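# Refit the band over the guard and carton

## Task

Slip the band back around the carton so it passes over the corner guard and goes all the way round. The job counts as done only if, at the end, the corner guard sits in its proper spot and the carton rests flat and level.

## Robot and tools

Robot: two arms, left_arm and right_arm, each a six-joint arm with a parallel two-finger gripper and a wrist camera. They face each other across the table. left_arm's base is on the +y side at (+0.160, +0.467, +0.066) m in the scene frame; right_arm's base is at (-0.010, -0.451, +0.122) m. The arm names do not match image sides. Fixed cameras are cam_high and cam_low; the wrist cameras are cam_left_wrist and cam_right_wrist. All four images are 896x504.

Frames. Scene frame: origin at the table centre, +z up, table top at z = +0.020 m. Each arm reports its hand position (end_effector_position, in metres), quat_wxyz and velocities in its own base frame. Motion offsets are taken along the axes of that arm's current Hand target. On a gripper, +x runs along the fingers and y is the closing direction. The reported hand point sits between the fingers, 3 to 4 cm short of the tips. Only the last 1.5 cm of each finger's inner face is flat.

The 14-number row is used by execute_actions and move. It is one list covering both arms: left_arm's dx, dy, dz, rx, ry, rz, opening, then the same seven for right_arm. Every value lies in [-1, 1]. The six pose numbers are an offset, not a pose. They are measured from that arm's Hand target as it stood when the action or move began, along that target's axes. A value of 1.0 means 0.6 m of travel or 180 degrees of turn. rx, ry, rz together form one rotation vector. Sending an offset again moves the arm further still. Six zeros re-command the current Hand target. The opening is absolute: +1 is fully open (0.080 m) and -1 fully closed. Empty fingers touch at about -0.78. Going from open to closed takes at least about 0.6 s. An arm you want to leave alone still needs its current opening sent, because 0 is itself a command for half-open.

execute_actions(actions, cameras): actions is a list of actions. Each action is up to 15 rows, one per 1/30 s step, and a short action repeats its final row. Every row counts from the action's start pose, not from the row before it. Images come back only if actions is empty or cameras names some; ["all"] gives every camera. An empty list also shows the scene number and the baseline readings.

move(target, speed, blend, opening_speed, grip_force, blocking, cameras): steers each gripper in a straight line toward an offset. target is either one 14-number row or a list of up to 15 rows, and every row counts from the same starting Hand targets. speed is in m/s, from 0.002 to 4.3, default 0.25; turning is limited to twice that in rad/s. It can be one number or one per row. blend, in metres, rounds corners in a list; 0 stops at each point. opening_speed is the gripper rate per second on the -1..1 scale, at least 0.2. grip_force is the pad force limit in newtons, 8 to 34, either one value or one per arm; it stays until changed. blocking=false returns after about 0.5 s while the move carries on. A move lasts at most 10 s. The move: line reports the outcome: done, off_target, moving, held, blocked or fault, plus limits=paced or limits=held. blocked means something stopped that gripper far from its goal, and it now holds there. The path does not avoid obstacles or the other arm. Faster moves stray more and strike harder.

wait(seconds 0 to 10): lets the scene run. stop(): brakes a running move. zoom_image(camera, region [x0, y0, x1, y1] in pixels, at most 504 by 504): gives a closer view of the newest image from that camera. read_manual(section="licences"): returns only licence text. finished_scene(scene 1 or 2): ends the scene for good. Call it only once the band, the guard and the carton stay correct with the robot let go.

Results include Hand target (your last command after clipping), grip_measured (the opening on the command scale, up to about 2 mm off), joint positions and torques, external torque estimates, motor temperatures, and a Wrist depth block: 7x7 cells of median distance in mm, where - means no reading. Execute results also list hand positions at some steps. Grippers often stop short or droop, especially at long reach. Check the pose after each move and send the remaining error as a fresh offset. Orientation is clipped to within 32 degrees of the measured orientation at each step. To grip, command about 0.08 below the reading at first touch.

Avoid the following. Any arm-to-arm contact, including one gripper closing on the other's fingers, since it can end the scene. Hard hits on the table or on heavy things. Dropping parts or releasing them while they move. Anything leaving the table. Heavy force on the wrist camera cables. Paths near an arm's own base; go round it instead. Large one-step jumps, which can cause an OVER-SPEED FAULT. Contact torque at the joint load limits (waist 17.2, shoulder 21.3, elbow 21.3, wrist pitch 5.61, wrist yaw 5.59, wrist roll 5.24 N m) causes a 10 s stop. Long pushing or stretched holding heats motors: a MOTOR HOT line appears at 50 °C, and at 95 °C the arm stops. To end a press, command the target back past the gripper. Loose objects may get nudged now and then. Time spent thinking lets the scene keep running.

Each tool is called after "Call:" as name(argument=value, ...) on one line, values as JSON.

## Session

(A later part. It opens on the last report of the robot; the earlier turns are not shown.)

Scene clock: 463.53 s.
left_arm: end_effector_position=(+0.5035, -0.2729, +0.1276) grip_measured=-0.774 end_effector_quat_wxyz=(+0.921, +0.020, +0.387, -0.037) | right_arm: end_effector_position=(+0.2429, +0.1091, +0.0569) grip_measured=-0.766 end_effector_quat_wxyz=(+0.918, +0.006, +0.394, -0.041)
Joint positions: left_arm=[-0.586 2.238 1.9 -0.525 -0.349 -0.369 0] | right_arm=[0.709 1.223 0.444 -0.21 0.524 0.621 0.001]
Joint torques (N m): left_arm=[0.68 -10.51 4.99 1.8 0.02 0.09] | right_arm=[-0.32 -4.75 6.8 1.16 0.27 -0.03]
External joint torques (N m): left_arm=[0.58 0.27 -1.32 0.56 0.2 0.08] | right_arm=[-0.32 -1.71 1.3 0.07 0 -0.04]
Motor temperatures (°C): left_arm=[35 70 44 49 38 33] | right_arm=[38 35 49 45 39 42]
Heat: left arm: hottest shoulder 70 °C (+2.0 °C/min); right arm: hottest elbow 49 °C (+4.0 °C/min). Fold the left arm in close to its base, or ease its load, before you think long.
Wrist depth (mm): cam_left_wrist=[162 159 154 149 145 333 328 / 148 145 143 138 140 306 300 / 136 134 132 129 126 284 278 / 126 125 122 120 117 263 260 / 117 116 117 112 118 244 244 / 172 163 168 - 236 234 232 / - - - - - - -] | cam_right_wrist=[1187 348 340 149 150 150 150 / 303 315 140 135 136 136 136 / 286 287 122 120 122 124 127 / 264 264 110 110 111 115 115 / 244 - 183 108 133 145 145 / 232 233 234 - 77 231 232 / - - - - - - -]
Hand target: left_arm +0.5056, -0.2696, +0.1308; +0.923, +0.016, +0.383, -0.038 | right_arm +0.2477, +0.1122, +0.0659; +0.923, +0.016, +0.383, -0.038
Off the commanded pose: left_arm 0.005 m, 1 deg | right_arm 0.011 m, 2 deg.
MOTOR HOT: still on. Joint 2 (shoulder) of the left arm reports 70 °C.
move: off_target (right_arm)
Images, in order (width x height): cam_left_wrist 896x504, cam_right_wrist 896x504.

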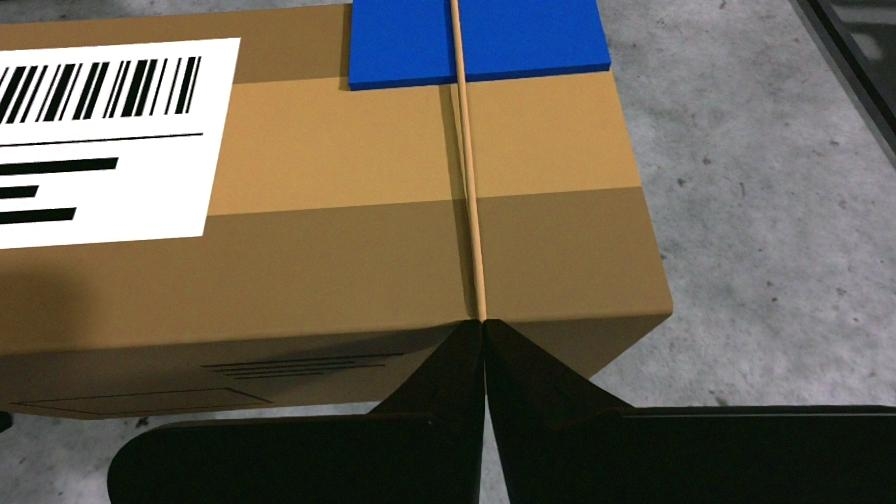

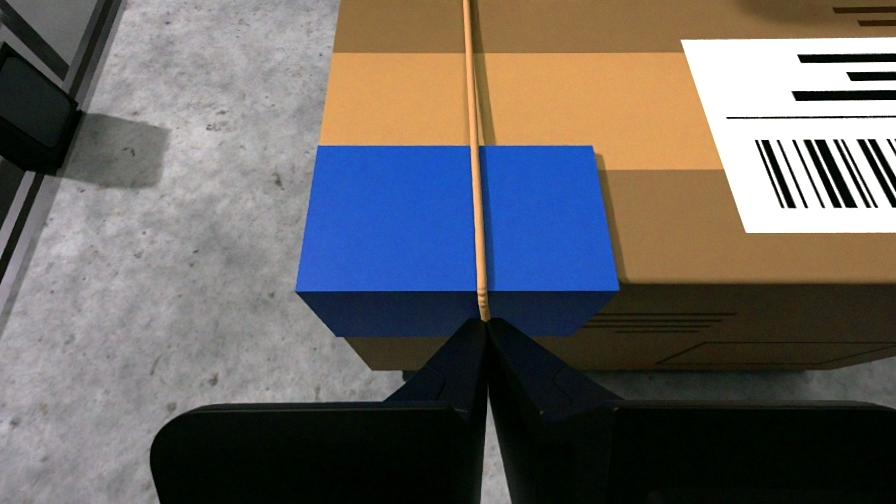

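Call:
move(target=[0,0.003,0,0,0,0,-0.5,0,0,0,0,0,0,-0.5], speed=0.08, opening_speed=0.5, cameras=["cam_right_wrist","cam_left_wrist"])

Scene clock: 472.20 s.
left_arm: end_effector_position=(+0.5038, -0.2716, +0.1275) grip_measured=-0.504 end_effector_quat_wxyz=(+0.921, +0.019, +0.386, -0.039) | right_arm: end_effector_position=(+0.2429, +0.1092, +0.0576) grip_measured=-0.504 end_effector_quat_wxyz=(+0.919, +0.007, +0.392, -0.040)
Joint positions: left_arm=[-0.583 2.234 1.893 -0.52 -0.344 -0.366 0.012] | right_arm=[0.709 1.22 0.444 -0.21 0.524 0.62 0.012]
Joint torques (N m): left_arm=[0.95 -10.54 4.81 1.77 -0.1 0.09] | right_arm=[-0.3 -4.44 6.75 1.15 0.26 -0.04]
External joint torques (N m): left_arm=[0.93 0.39 -1.59 0.51 0.08 0.09] | right_arm=[-0.3 -1.42 1.28 0.07 -0.02 -0.04]
Motor temperatures (°C): left_arm=[35 70 44 49 38 33] | right_arm=[38 35 50 45 39 42]
Heat: left arm: hottest shoulder 70 °C (+2.0 °C/min); right arm: hottest elbow 50 °C (+6.1 °C/min). Fold the left arm in close to its base, or ease its load, before you think long. Fold the right arm in close to its base, or ease its load, before you think long.
Wrist depth (mm): cam_left_wrist=[161 158 153 146 327 332 334 / 147 145 142 139 139 306 301 / 136 134 131 128 126 281 279 / 125 124 121 119 117 262 260 / 116 115 117 113 113 244 243 / 170 175 149 76 79 234 231 / - - - 88 - - -] | cam_right_wrist=[1270 350 346 151 152 152 152 / 306 318 143 137 137 137 140 / 286 292 123 121 123 126 128 / 266 267 111 112 112 115 116 / 248 248 240 118 129 144 144 / 234 233 234 - 72 231 232 / - - - 211 - - -]
Hand target: left_arm +0.5058, -0.2679, +0.1309; +0.923, +0.016, +0.382, -0.038 | right_arm +0.2477, +0.1121, +0.0658; +0.923, +0.016, +0.383, -0.038
Off the commanded pose: left_arm 0.005 m, 1 deg | right_arm 0.010 m, 2 deg.
MOTOR HOT: joint 3 (elbow) of the right arm reports 50 °C; the controller stops that arm at 95 °C. To cool a motor, set the load down, stop pushing, or move to a pose that needs little force.
MOTOR HOT: still on. Joint 2 (shoulder) of the left arm reports 70 °C.
move: off_target (right_arm)
Images, in order (width x height): cam_left_wrist 896x504, cam_right_wrist 896x504.

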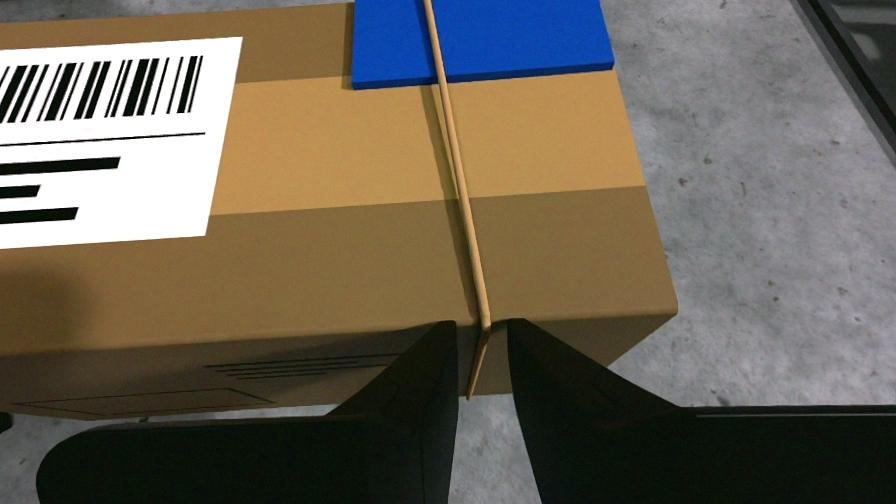

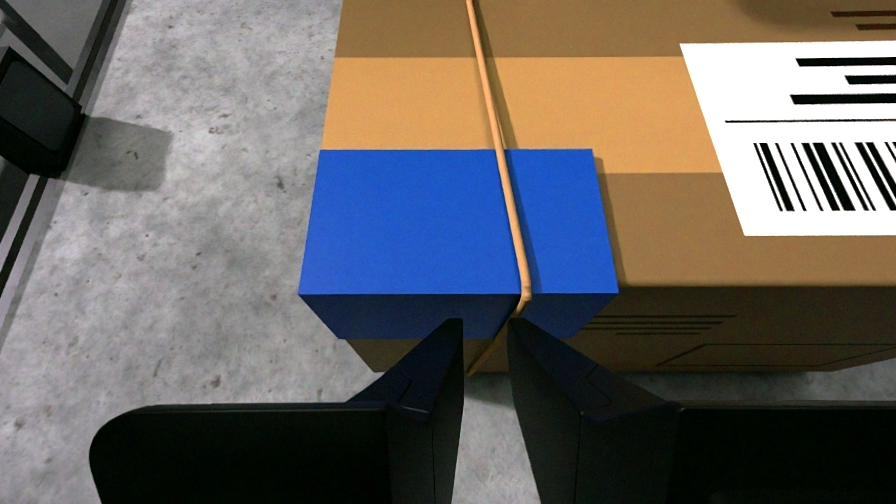

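Call:
move(target=[-0.06,0,0,0,0,0,-0.5,-0.03,0,0,0,0,0,-0.5], speed=0.08, cameras=["cam_right_wrist","cam_left_wrist"])

Scene clock: 489.00 s.
left_arm: end_effector_position=(+0.4813, -0.2674, +0.1483) grip_measured=-0.502 end_effector_quat_wxyz=(+0.920, +0.019, +0.389, -0.039) | right_arm: end_effector_position=(+0.2313, +0.1092, +0.0700) grip_measured=-0.503 end_effector_quat_wxyz=(+0.919, +0.007, +0.393, -0.041)
Joint positions: left_arm=[-0.602 2.139 1.827 -0.56 -0.354 -0.383 0.012] | right_arm=[0.753 1.146 0.463 -0.327 0.549 0.664 0.012]
Joint torques (N m): left_arm=[-0.17 -10.94 5.07 1.16 -0.39 -0.02] | right_arm=[0.25 -4.08 7.14 0.99 0.4 0.13]
External joint torques (N m): left_arm=[-0.23 -0.6 -1.33 -0.11 -0.21 -0.02] | right_arm=[0.27 -1.38 1.46 -0.07 0.11 0.13]
Motor temperatures (°C): left_arm=[35 65 44 49 38 33] | right_arm=[38 35 50 45 39 42]
Heat: left arm: hottest shoulder 65 °C (-4.0 °C/min); right arm: hottest elbow 50 °C (+4.0 °C/min). Fold the left arm in close to its base, or ease its load, before you think long. Fold the right arm in close to its base, or ease its load, before you think long.
Wrist depth (mm): cam_left_wrist=[397 186 183 173 174 356 1418 / 174 171 169 164 163 329 324 / 157 157 156 153 150 306 300 / 148 146 143 141 140 281 281 / 166 169 176 167 193 267 263 / 267 263 - 75 74 253 249 / - - - 88 - - -] | cam_right_wrist=[1359 368 363 169 170 171 170 / 300 333 321 154 154 154 155 / 306 308 141 136 139 141 141 / 279 281 130 127 130 132 132 / 260 260 258 154 167 185 186 / 246 246 - - 72 248 251 / - - - 222 - - -]
Hand target: left_arm +0.4804, -0.2658, +0.1564; +0.923, +0.016, +0.383, -0.038 | right_arm +0.2351, +0.1132, +0.0786; +0.923, +0.016, +0.383, -0.038
Off the commanded pose: left_arm 0.008 m, 1 deg | right_arm 0.010 m, 2 deg.
MOTOR HOT: still on. Joint 2 (shoulder) of the left arm reports 65 °C.
MOTOR HOT: still on. Joint 3 (elbow) of the right arm reports 50 °C.
move: off_target (right_arm)
Images, in order (width x height): cam_left_wrist 896x504, cam_right_wrist 896x504.

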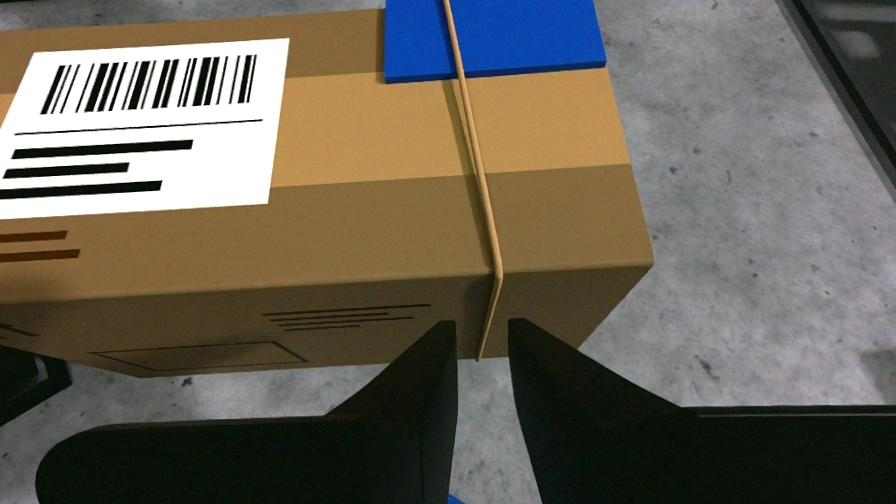

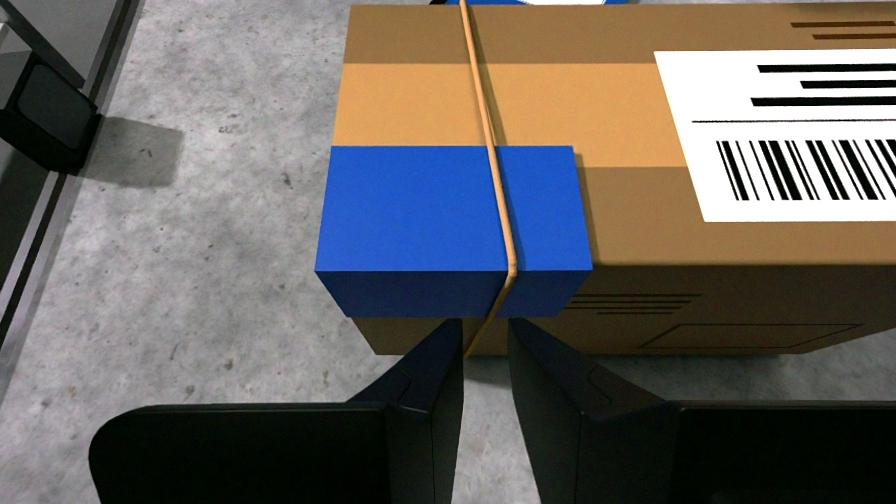

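Call:
move(target=[[-0.06,0,0.05,0,0,0,-0.5,0,-0.0223,0,0,0,0,-0.4],[-0.06,0,0.05,0,0,0,-0.5,0.0515,-0.0223,-0.0102,0,0,0,-0.4]], speed=0.1, cameras=["cam_right_wrist"])

Scene clock: 503.33 s.
left_arm: end_effector_position=(+0.4760, -0.2648, +0.1907) grip_measured=-0.502 end_effector_quat_wxyz=(+0.918, +0.022, +0.394, -0.036) | right_arm: end_effector_position=(+0.2475, +0.1008, +0.0511) grip_measured=-0.403 end_effector_quat_wxyz=(+0.921, +0.012, +0.389, -0.032)
Joint positions: left_arm=[-0.604 2.125 1.98 -0.74 -0.357 -0.387 0.012] | right_arm=[0.648 1.213 0.398 -0.123 0.477 0.556 0.017]
Joint torques (N m): left_arm=[-0.22 -10.52 6.86 1.13 -0.4 -0.03] | right_arm=[-1.21 -2.57 4.93 2.49 0.41 -0.07]
External joint torques (N m): left_arm=[-0.23 -0.36 0.54 -0.1 -0.22 -0.03] | right_arm=[-1.21 0.37 -0.54 1.34 0.17 -0.07]
Motor temperatures (°C): left_arm=[35 64 45 47 38 33] | right_arm=[38 35 48 45 39 42]
Heat: left arm: hottest shoulder 64 °C (-5.1 °C/min); right arm: hottest elbow 48 °C (+0.0 °C/min). Fold the left arm in close to its base, or ease its load, before you think long. Fold the right arm in close to its base, or ease its load, before you think long.
Wrist depth (mm): cam_left_wrist=[441 439 435 414 421 410 1442 / 415 227 222 218 376 377 1328 / 218 209 206 201 203 350 348 / 200 196 192 187 187 326 322 / 190 193 200 181 215 306 302 / 295 306 - 75 74 292 289 / - - - 88 - - -] | cam_right_wrist=[1175 348 146 142 141 140 140 / 309 315 129 129 128 128 127 / 281 288 114 113 115 114 117 / 264 265 105 104 105 107 107 / 246 243 117 105 113 124 123 / 230 230 - 219 71 211 207 / - - - 207 - - -]
Hand target: left_arm +0.4762, -0.2655, +0.2031; +0.923, +0.016, +0.383, -0.038 | right_arm +0.2514, +0.0985, +0.0525; +0.923, +0.016, +0.383, -0.038
Off the commanded pose: left_arm 0.012 m, 2 deg | right_arm 0.005 m, 1 deg.
MOTOR HOT: still on. Joint 2 (shoulder) of the left arm reports 64 °C.
MOTOR HOT: still on. Joint 3 (elbow) of the right arm reports 48 °C.
move: off_target (left_arm)
Images, in order (width x height): cam_right_wrist 896x504.

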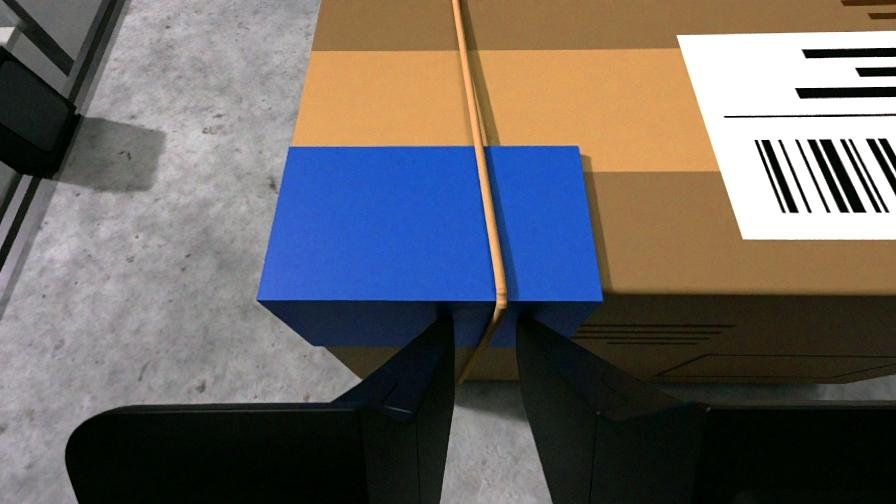

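Call:
move(target=[[-0.02,0,0.02,0,0,0,-0.5,0,0,0,0,0,0,-1],[-0.02,0,0.02,0,0,0,-0.5,-0.047,0,0.0367,0,0,0,-1],[-0.02,0,0.02,0,0,0,-0.5,-0.047,0.0275,0.0367,0,0,0,-1]], speed=0.1, cameras=["cam_right_wrist"])

Scene clock: 517.27 s.
left_arm: end_effector_position=(+0.4752, -0.2643, +0.2149) grip_measured=-0.502 end_effector_quat_wxyz=(+0.920, +0.018, +0.388, -0.038) | right_arm: end_effector_position=(+0.2422, +0.1097, +0.0772) grip_measured=-0.766 end_effector_quat_wxyz=(+0.917, +0.007, +0.396, -0.041)
Joint positions: left_arm=[-0.604 2.125 2.07 -0.816 -0.357 -0.387 0.012] | right_arm=[0.711 1.17 0.508 -0.333 0.522 0.625 0.001]
Joint torques (N m): left_arm=[-0.29 -8.93 6.95 1.13 -0.39 -0.04] | right_arm=[0.31 -3.46 8.14 1.29 0.54 0.13]
External joint torques (N m): left_arm=[-0.42 1.16 0.7 -0.11 -0.21 -0.04] | right_arm=[0.32 -0.56 2.43 0.21 0.27 0.13]
Motor temperatures (°C): left_arm=[35 68 47 45 38 33] | right_arm=[38 35 47 47 39 42]
Heat: left arm: hottest shoulder 68 °C (-2.0 °C/min); right arm: hottest elbow 47 °C (-2.0 °C/min). Fold the left arm in close to its base, or ease its load, before you think long.
Wrist depth (mm): cam_left_wrist=[475 481 457 458 456 449 1520 / 454 447 438 438 423 411 1364 / 414 239 237 229 381 382 1281 / 380 223 219 216 220 355 353 / 223 210 208 204 210 333 328 / - 326 - 75 74 318 312 / - - - 88 - - -] | cam_right_wrist=[1416 371 372 176 177 178 177 / 297 340 331 160 161 161 161 / 304 311 300 147 147 147 147 / 284 288 136 131 133 136 136 / 265 266 259 124 137 150 150 / 251 251 252 - 77 251 253 / - - - - - - -]
Hand target: left_arm +0.4761, -0.2655, +0.2200; +0.923, +0.016, +0.383, -0.038 | right_arm +0.2484, +0.1152, +0.0880; +0.923, +0.016, +0.383, -0.038
Off the commanded pose: left_arm 0.005 m, 1 deg | right_arm 0.014 m, 2 deg.
MOTOR HOT: still on. Joint 2 (shoulder) of the left arm reports 68 °C.
MOTOR HOT: cleared for the motors of the right arm.
move: off_target (right_arm)
Images, in order (width x height): cam_right_wrist 896x504.

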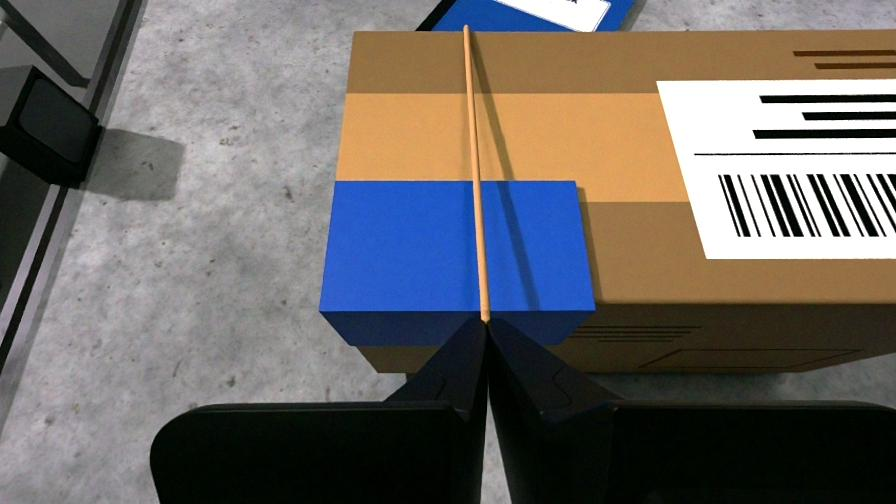

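Call:
move(target=[0,0,0,0,0,0,-0.5,0.0377,-0.0017,-0.0377,0,0,0,-1], speed=0.08, cameras=["cam_right_wrist"])

Scene clock: 525.47 s.
left_arm: end_effector_position=(+0.4752, -0.2643, +0.2149) grip_measured=-0.502 end_effector_quat_wxyz=(+0.920, +0.018, +0.388, -0.038) | right_arm: end_effector_position=(+0.2477, +0.1147, +0.0574) grip_measured=-0.766 end_effector_quat_wxyz=(+0.923, +0.016, +0.384, -0.036)
Joint positions: left_arm=[-0.604 2.125 2.07 -0.816 -0.357 -0.387 0.012] | right_arm=[0.714 1.244 0.445 -0.162 0.525 0.625 0.001]
Joint torques (N m): left_arm=[-0.17 -8.96 6.78 1.13 -0.43 -0.04] | right_arm=[-0.17 -2.78 4.41 2 0.33 0]
External joint torques (N m): left_arm=[-0.11 1.18 0.49 -0.13 -0.25 -0.04] | right_arm=[-0.15 0.33 -0.95 0.91 0.06 0]
Motor temperatures (°C): left_arm=[35 68 49 45 38 33] | right_arm=[38 35 47 47 39 42]
Heat: left arm: hottest shoulder 68 °C (-2.0 °C/min); right arm: hottest elbow 47 °C (-2.0 °C/min). Fold the left arm in close to its base, or ease its load, before you think long.
Wrist depth (mm): cam_left_wrist=[471 466 456 260 460 449 1485 / 456 450 433 249 418 412 1442 / 412 239 236 230 373 384 1275 / 380 222 219 216 219 353 352 / 223 209 209 204 210 333 330 / 301 326 - 75 74 317 314 / - - - 88 - - -] | cam_right_wrist=[1577 364 362 154 154 152 151 / 284 330 321 139 138 137 136 / 293 298 287 123 122 125 126 / 274 275 263 112 112 115 114 / 253 252 243 105 116 127 127 / 238 237 - - 77 213 211 / - - - - - - -]
Hand target: left_arm +0.4761, -0.2655, +0.2200; +0.923, +0.016, +0.383, -0.038 | right_arm +0.2484, +0.1142, +0.0560; +0.923, +0.016, +0.383, -0.038
Off the commanded pose: left_arm 0.005 m, 1 deg | right_arm 0.002 m, 0 deg.
MOTOR HOT: still on. Joint 2 (shoulder) of the left arm reports 68 °C.
move: done
Images, in order (width x height): cam_right_wrist 896x504.

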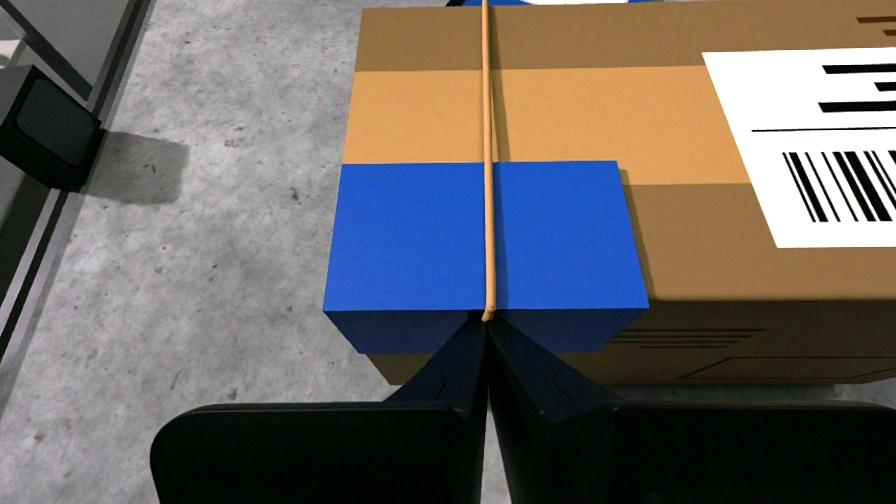

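Call:
move(target=[[0,0,0,0,0,0,-0.5,0,0,0,0,0,0,-0.67],[0,0,0,0,0,0,-0.5,-0.025,0,0.005,0,0,0,-0.67]], speed=0.1, opening_speed=0.3, cameras=["cam_right_wrist","cam_left_wrist"])

Scene clock: 531.73 s.
left_arm: end_effector_position=(+0.4752, -0.2643, +0.2149) grip_measured=-0.502 end_effector_quat_wxyz=(+0.920, +0.018, +0.388, -0.038) | right_arm: end_effector_position=(+0.2359, +0.1108, +0.0602) grip_measured=-0.673 end_effector_quat_wxyz=(+0.919, +0.007, +0.393, -0.041)
Joint positions: left_arm=[-0.604 2.125 2.07 -0.816 -0.357 -0.387 0.012] | right_arm=[0.742 1.194 0.445 -0.254 0.543 0.653 0.005]
Joint torques (N m): left_arm=[-0.3 -8.9 6.85 1.11 -0.4 -0.04] | right_arm=[0.28 -4.28 7 1 0.39 0.14]
External joint torques (N m): left_arm=[-0.3 1.24 0.56 -0.14 -0.22 -0.05] | right_arm=[0.25 -1.41 1.45 -0.07 0.11 0.14]
Motor temperatures (°C): left_arm=[35 68 49 45 38 33] | right_arm=[38 35 47 48 39 42]
Heat: left arm: hottest shoulder 68 °C (-2.0 °C/min); right arm: hottest wrist pitch 48 °C (+3.0 °C/min). Fold the left arm in close to its base, or ease its load, before you think long.
Wrist depth (mm): cam_left_wrist=[459 467 461 452 457 449 1450 / 453 443 435 446 422 414 1364 / 414 240 237 230 381 384 1249 / 381 223 218 216 219 354 357 / 223 208 208 204 211 332 330 / 306 328 - 75 74 317 313 / - - - 88 - - -] | cam_right_wrist=[1218 352 347 156 155 156 155 / 306 320 308 140 141 141 141 / 291 292 126 124 125 129 131 / 269 270 117 116 119 121 121 / 249 252 246 134 169 170 171 / 236 236 236 - 71 238 238 / - - - - - - -]
Hand target: left_arm +0.4761, -0.2655, +0.2200; +0.923, +0.016, +0.383, -0.038 | right_arm +0.2399, +0.1150, +0.0688; +0.923, +0.016, +0.382, -0.038
Off the commanded pose: left_arm 0.005 m, 1 deg | right_arm 0.010 m, 2 deg.
MOTOR HOT: still on. Joint 2 (shoulder) of the left arm reports 68 °C.
move: off_target (right_arm)
Images, in order (width x height): cam_left_wrist 896x504, cam_right_wrist 896x504.

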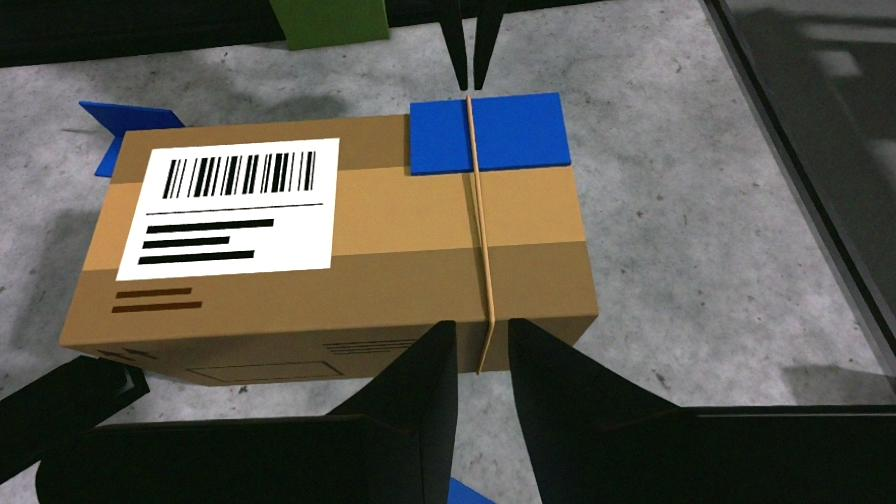

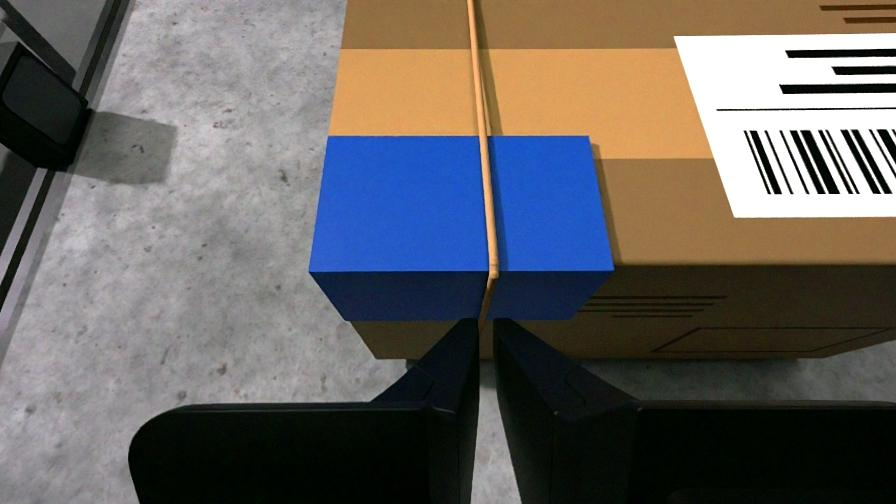

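Call:
move(target=[-0.1,0,0.06,0,0,0,-0.5,-0.13,0,0.05,0,0,0,-0.67], speed=0.2, cameras=["cam_right_wrist","cam_left_wrist","cam_low"])

Call:
zoom_image(camera="cam_low", region=[390, 140, 570, 300])

Call:
zoom_image(camera="cam_right_wrist", region=[280, 100, 640, 400])

Scene clock: 541.10 s.
left_arm: end_effector_position=(+0.4580, -0.2632, +0.2856) grip_measured=-0.502 end_effector_quat_wxyz=(+0.927, +0.012, +0.372, -0.045) | right_arm: end_effector_position=(+0.2040, +0.1148, +0.1371) grip_measured=-0.673 end_effector_quat_wxyz=(+0.920, +0.007, +0.391, -0.041)
Joint positions: left_arm=[-0.625 2.128 2.349 -1.054 -0.369 -0.394 0.012] | right_arm=[0.897 1.001 0.68 -0.767 0.624 0.812 0.005]
Joint torques (N m): left_arm=[-0.2 -8.26 6.13 1.18 -0.39 0.11] | right_arm=[0.21 -3.03 7.6 0.81 0.46 0.14]
External joint torques (N m): left_arm=[-0.18 1.42 0.3 -0.1 -0.21 0.11] | right_arm=[0.22 -0.92 1.6 -0.14 0.12 0.13]
Motor temperatures (°C): left_arm=[35 67 50 45 38 33] | right_arm=[37 35 49 47 39 42]
Heat: left arm: hottest shoulder 67 °C (+1.0 °C/min); right arm: hottest elbow 49 °C (-1.0 °C/min). Fold the left arm in close to its base, or ease its load, before you think long.
Wrist depth (mm): cam_left_wrist=[622 610 591 551 562 1671 1608 / 538 542 534 538 529 1530 - / 506 511 496 498 486 492 1442 / 472 310 303 297 440 442 1328 / 435 288 280 282 408 414 1185 / 409 385 - 75 74 388 386 / - - - 88 - - -] | cam_right_wrist=[1599 491 471 475 464 476 464 / 1424 421 429 244 244 245 423 / 1335 380 387 222 223 223 227 / 1218 356 359 202 209 208 213 / 1130 331 331 220 252 278 328 / 1040 309 314 - 71 313 316 / - - - - - - -]
Hand target: left_arm +0.4593, -0.2641, +0.2879; +0.923, +0.016, +0.383, -0.038 | right_arm +0.2061, +0.1177, +0.1452; +0.923, +0.016, +0.383, -0.038
Off the commanded pose: left_arm 0.003 m, 2 deg | right_arm 0.009 m, 2 deg.
MOTOR HOT: still on. Joint 2 (shoulder) of the left arm reports 67 °C.
joint sent to its limit (left arm) — joint 3 (elbow), upper limit, where the elbow is as straight as it goes. The joint targets still meet the commanded pose.
move: off_target (right_arm)
Images, in order (width x height): cam_low 896x504, cam_left_wrist 896x504, cam_right_wrist 896x504.

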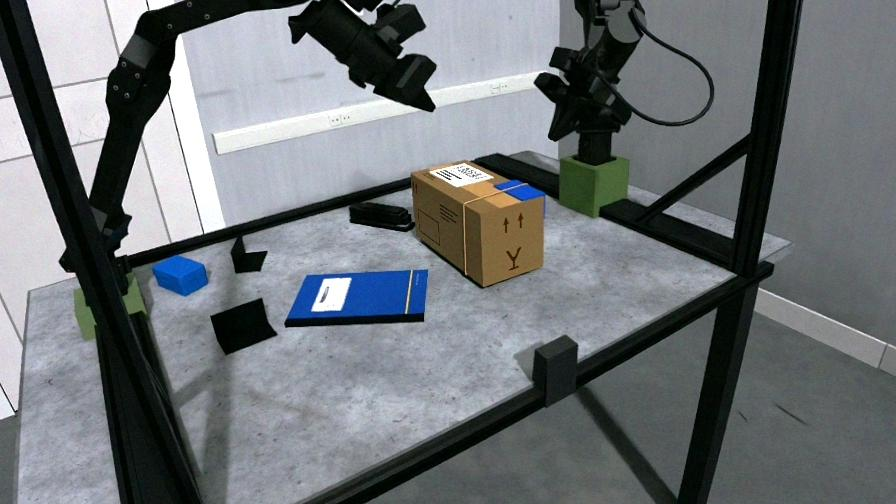

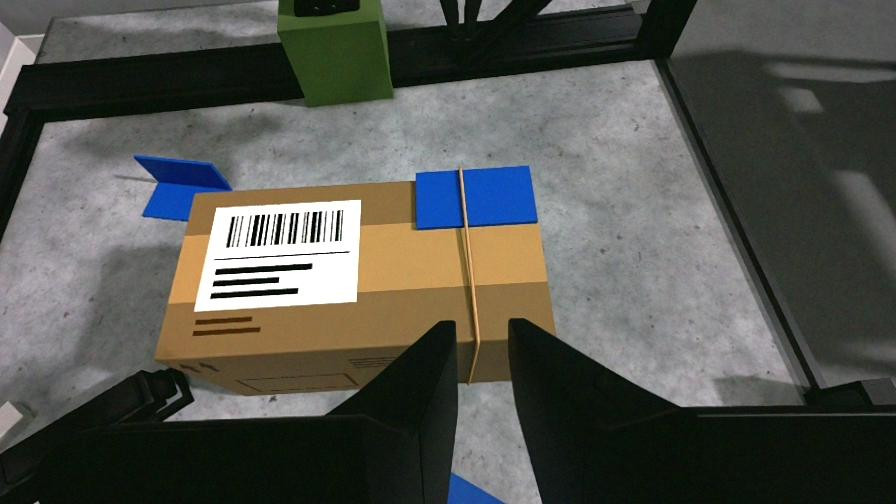

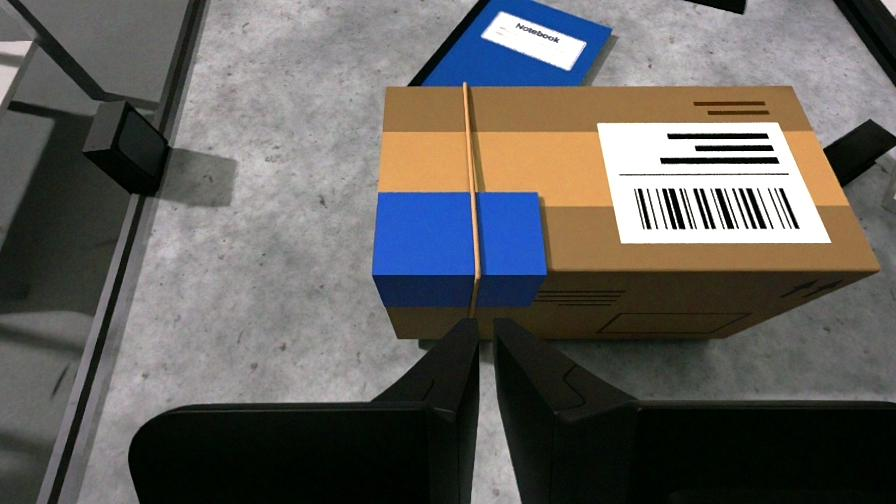

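Scaled by 2.800.

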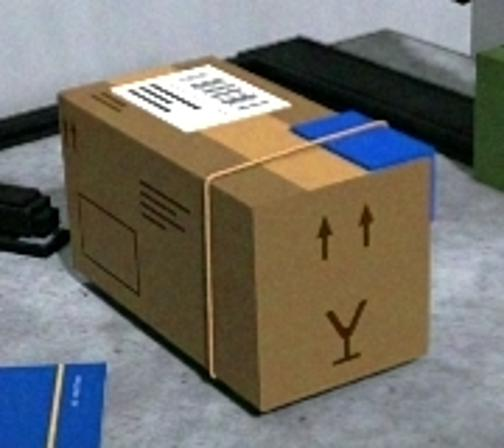

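Scaled by 1.400.

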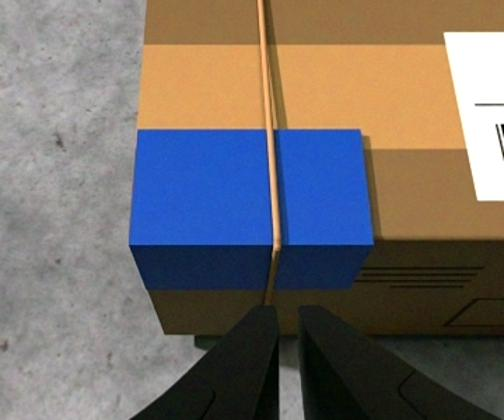

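Call:
finished_scene(scene=1)

The scene is finished: the task was done.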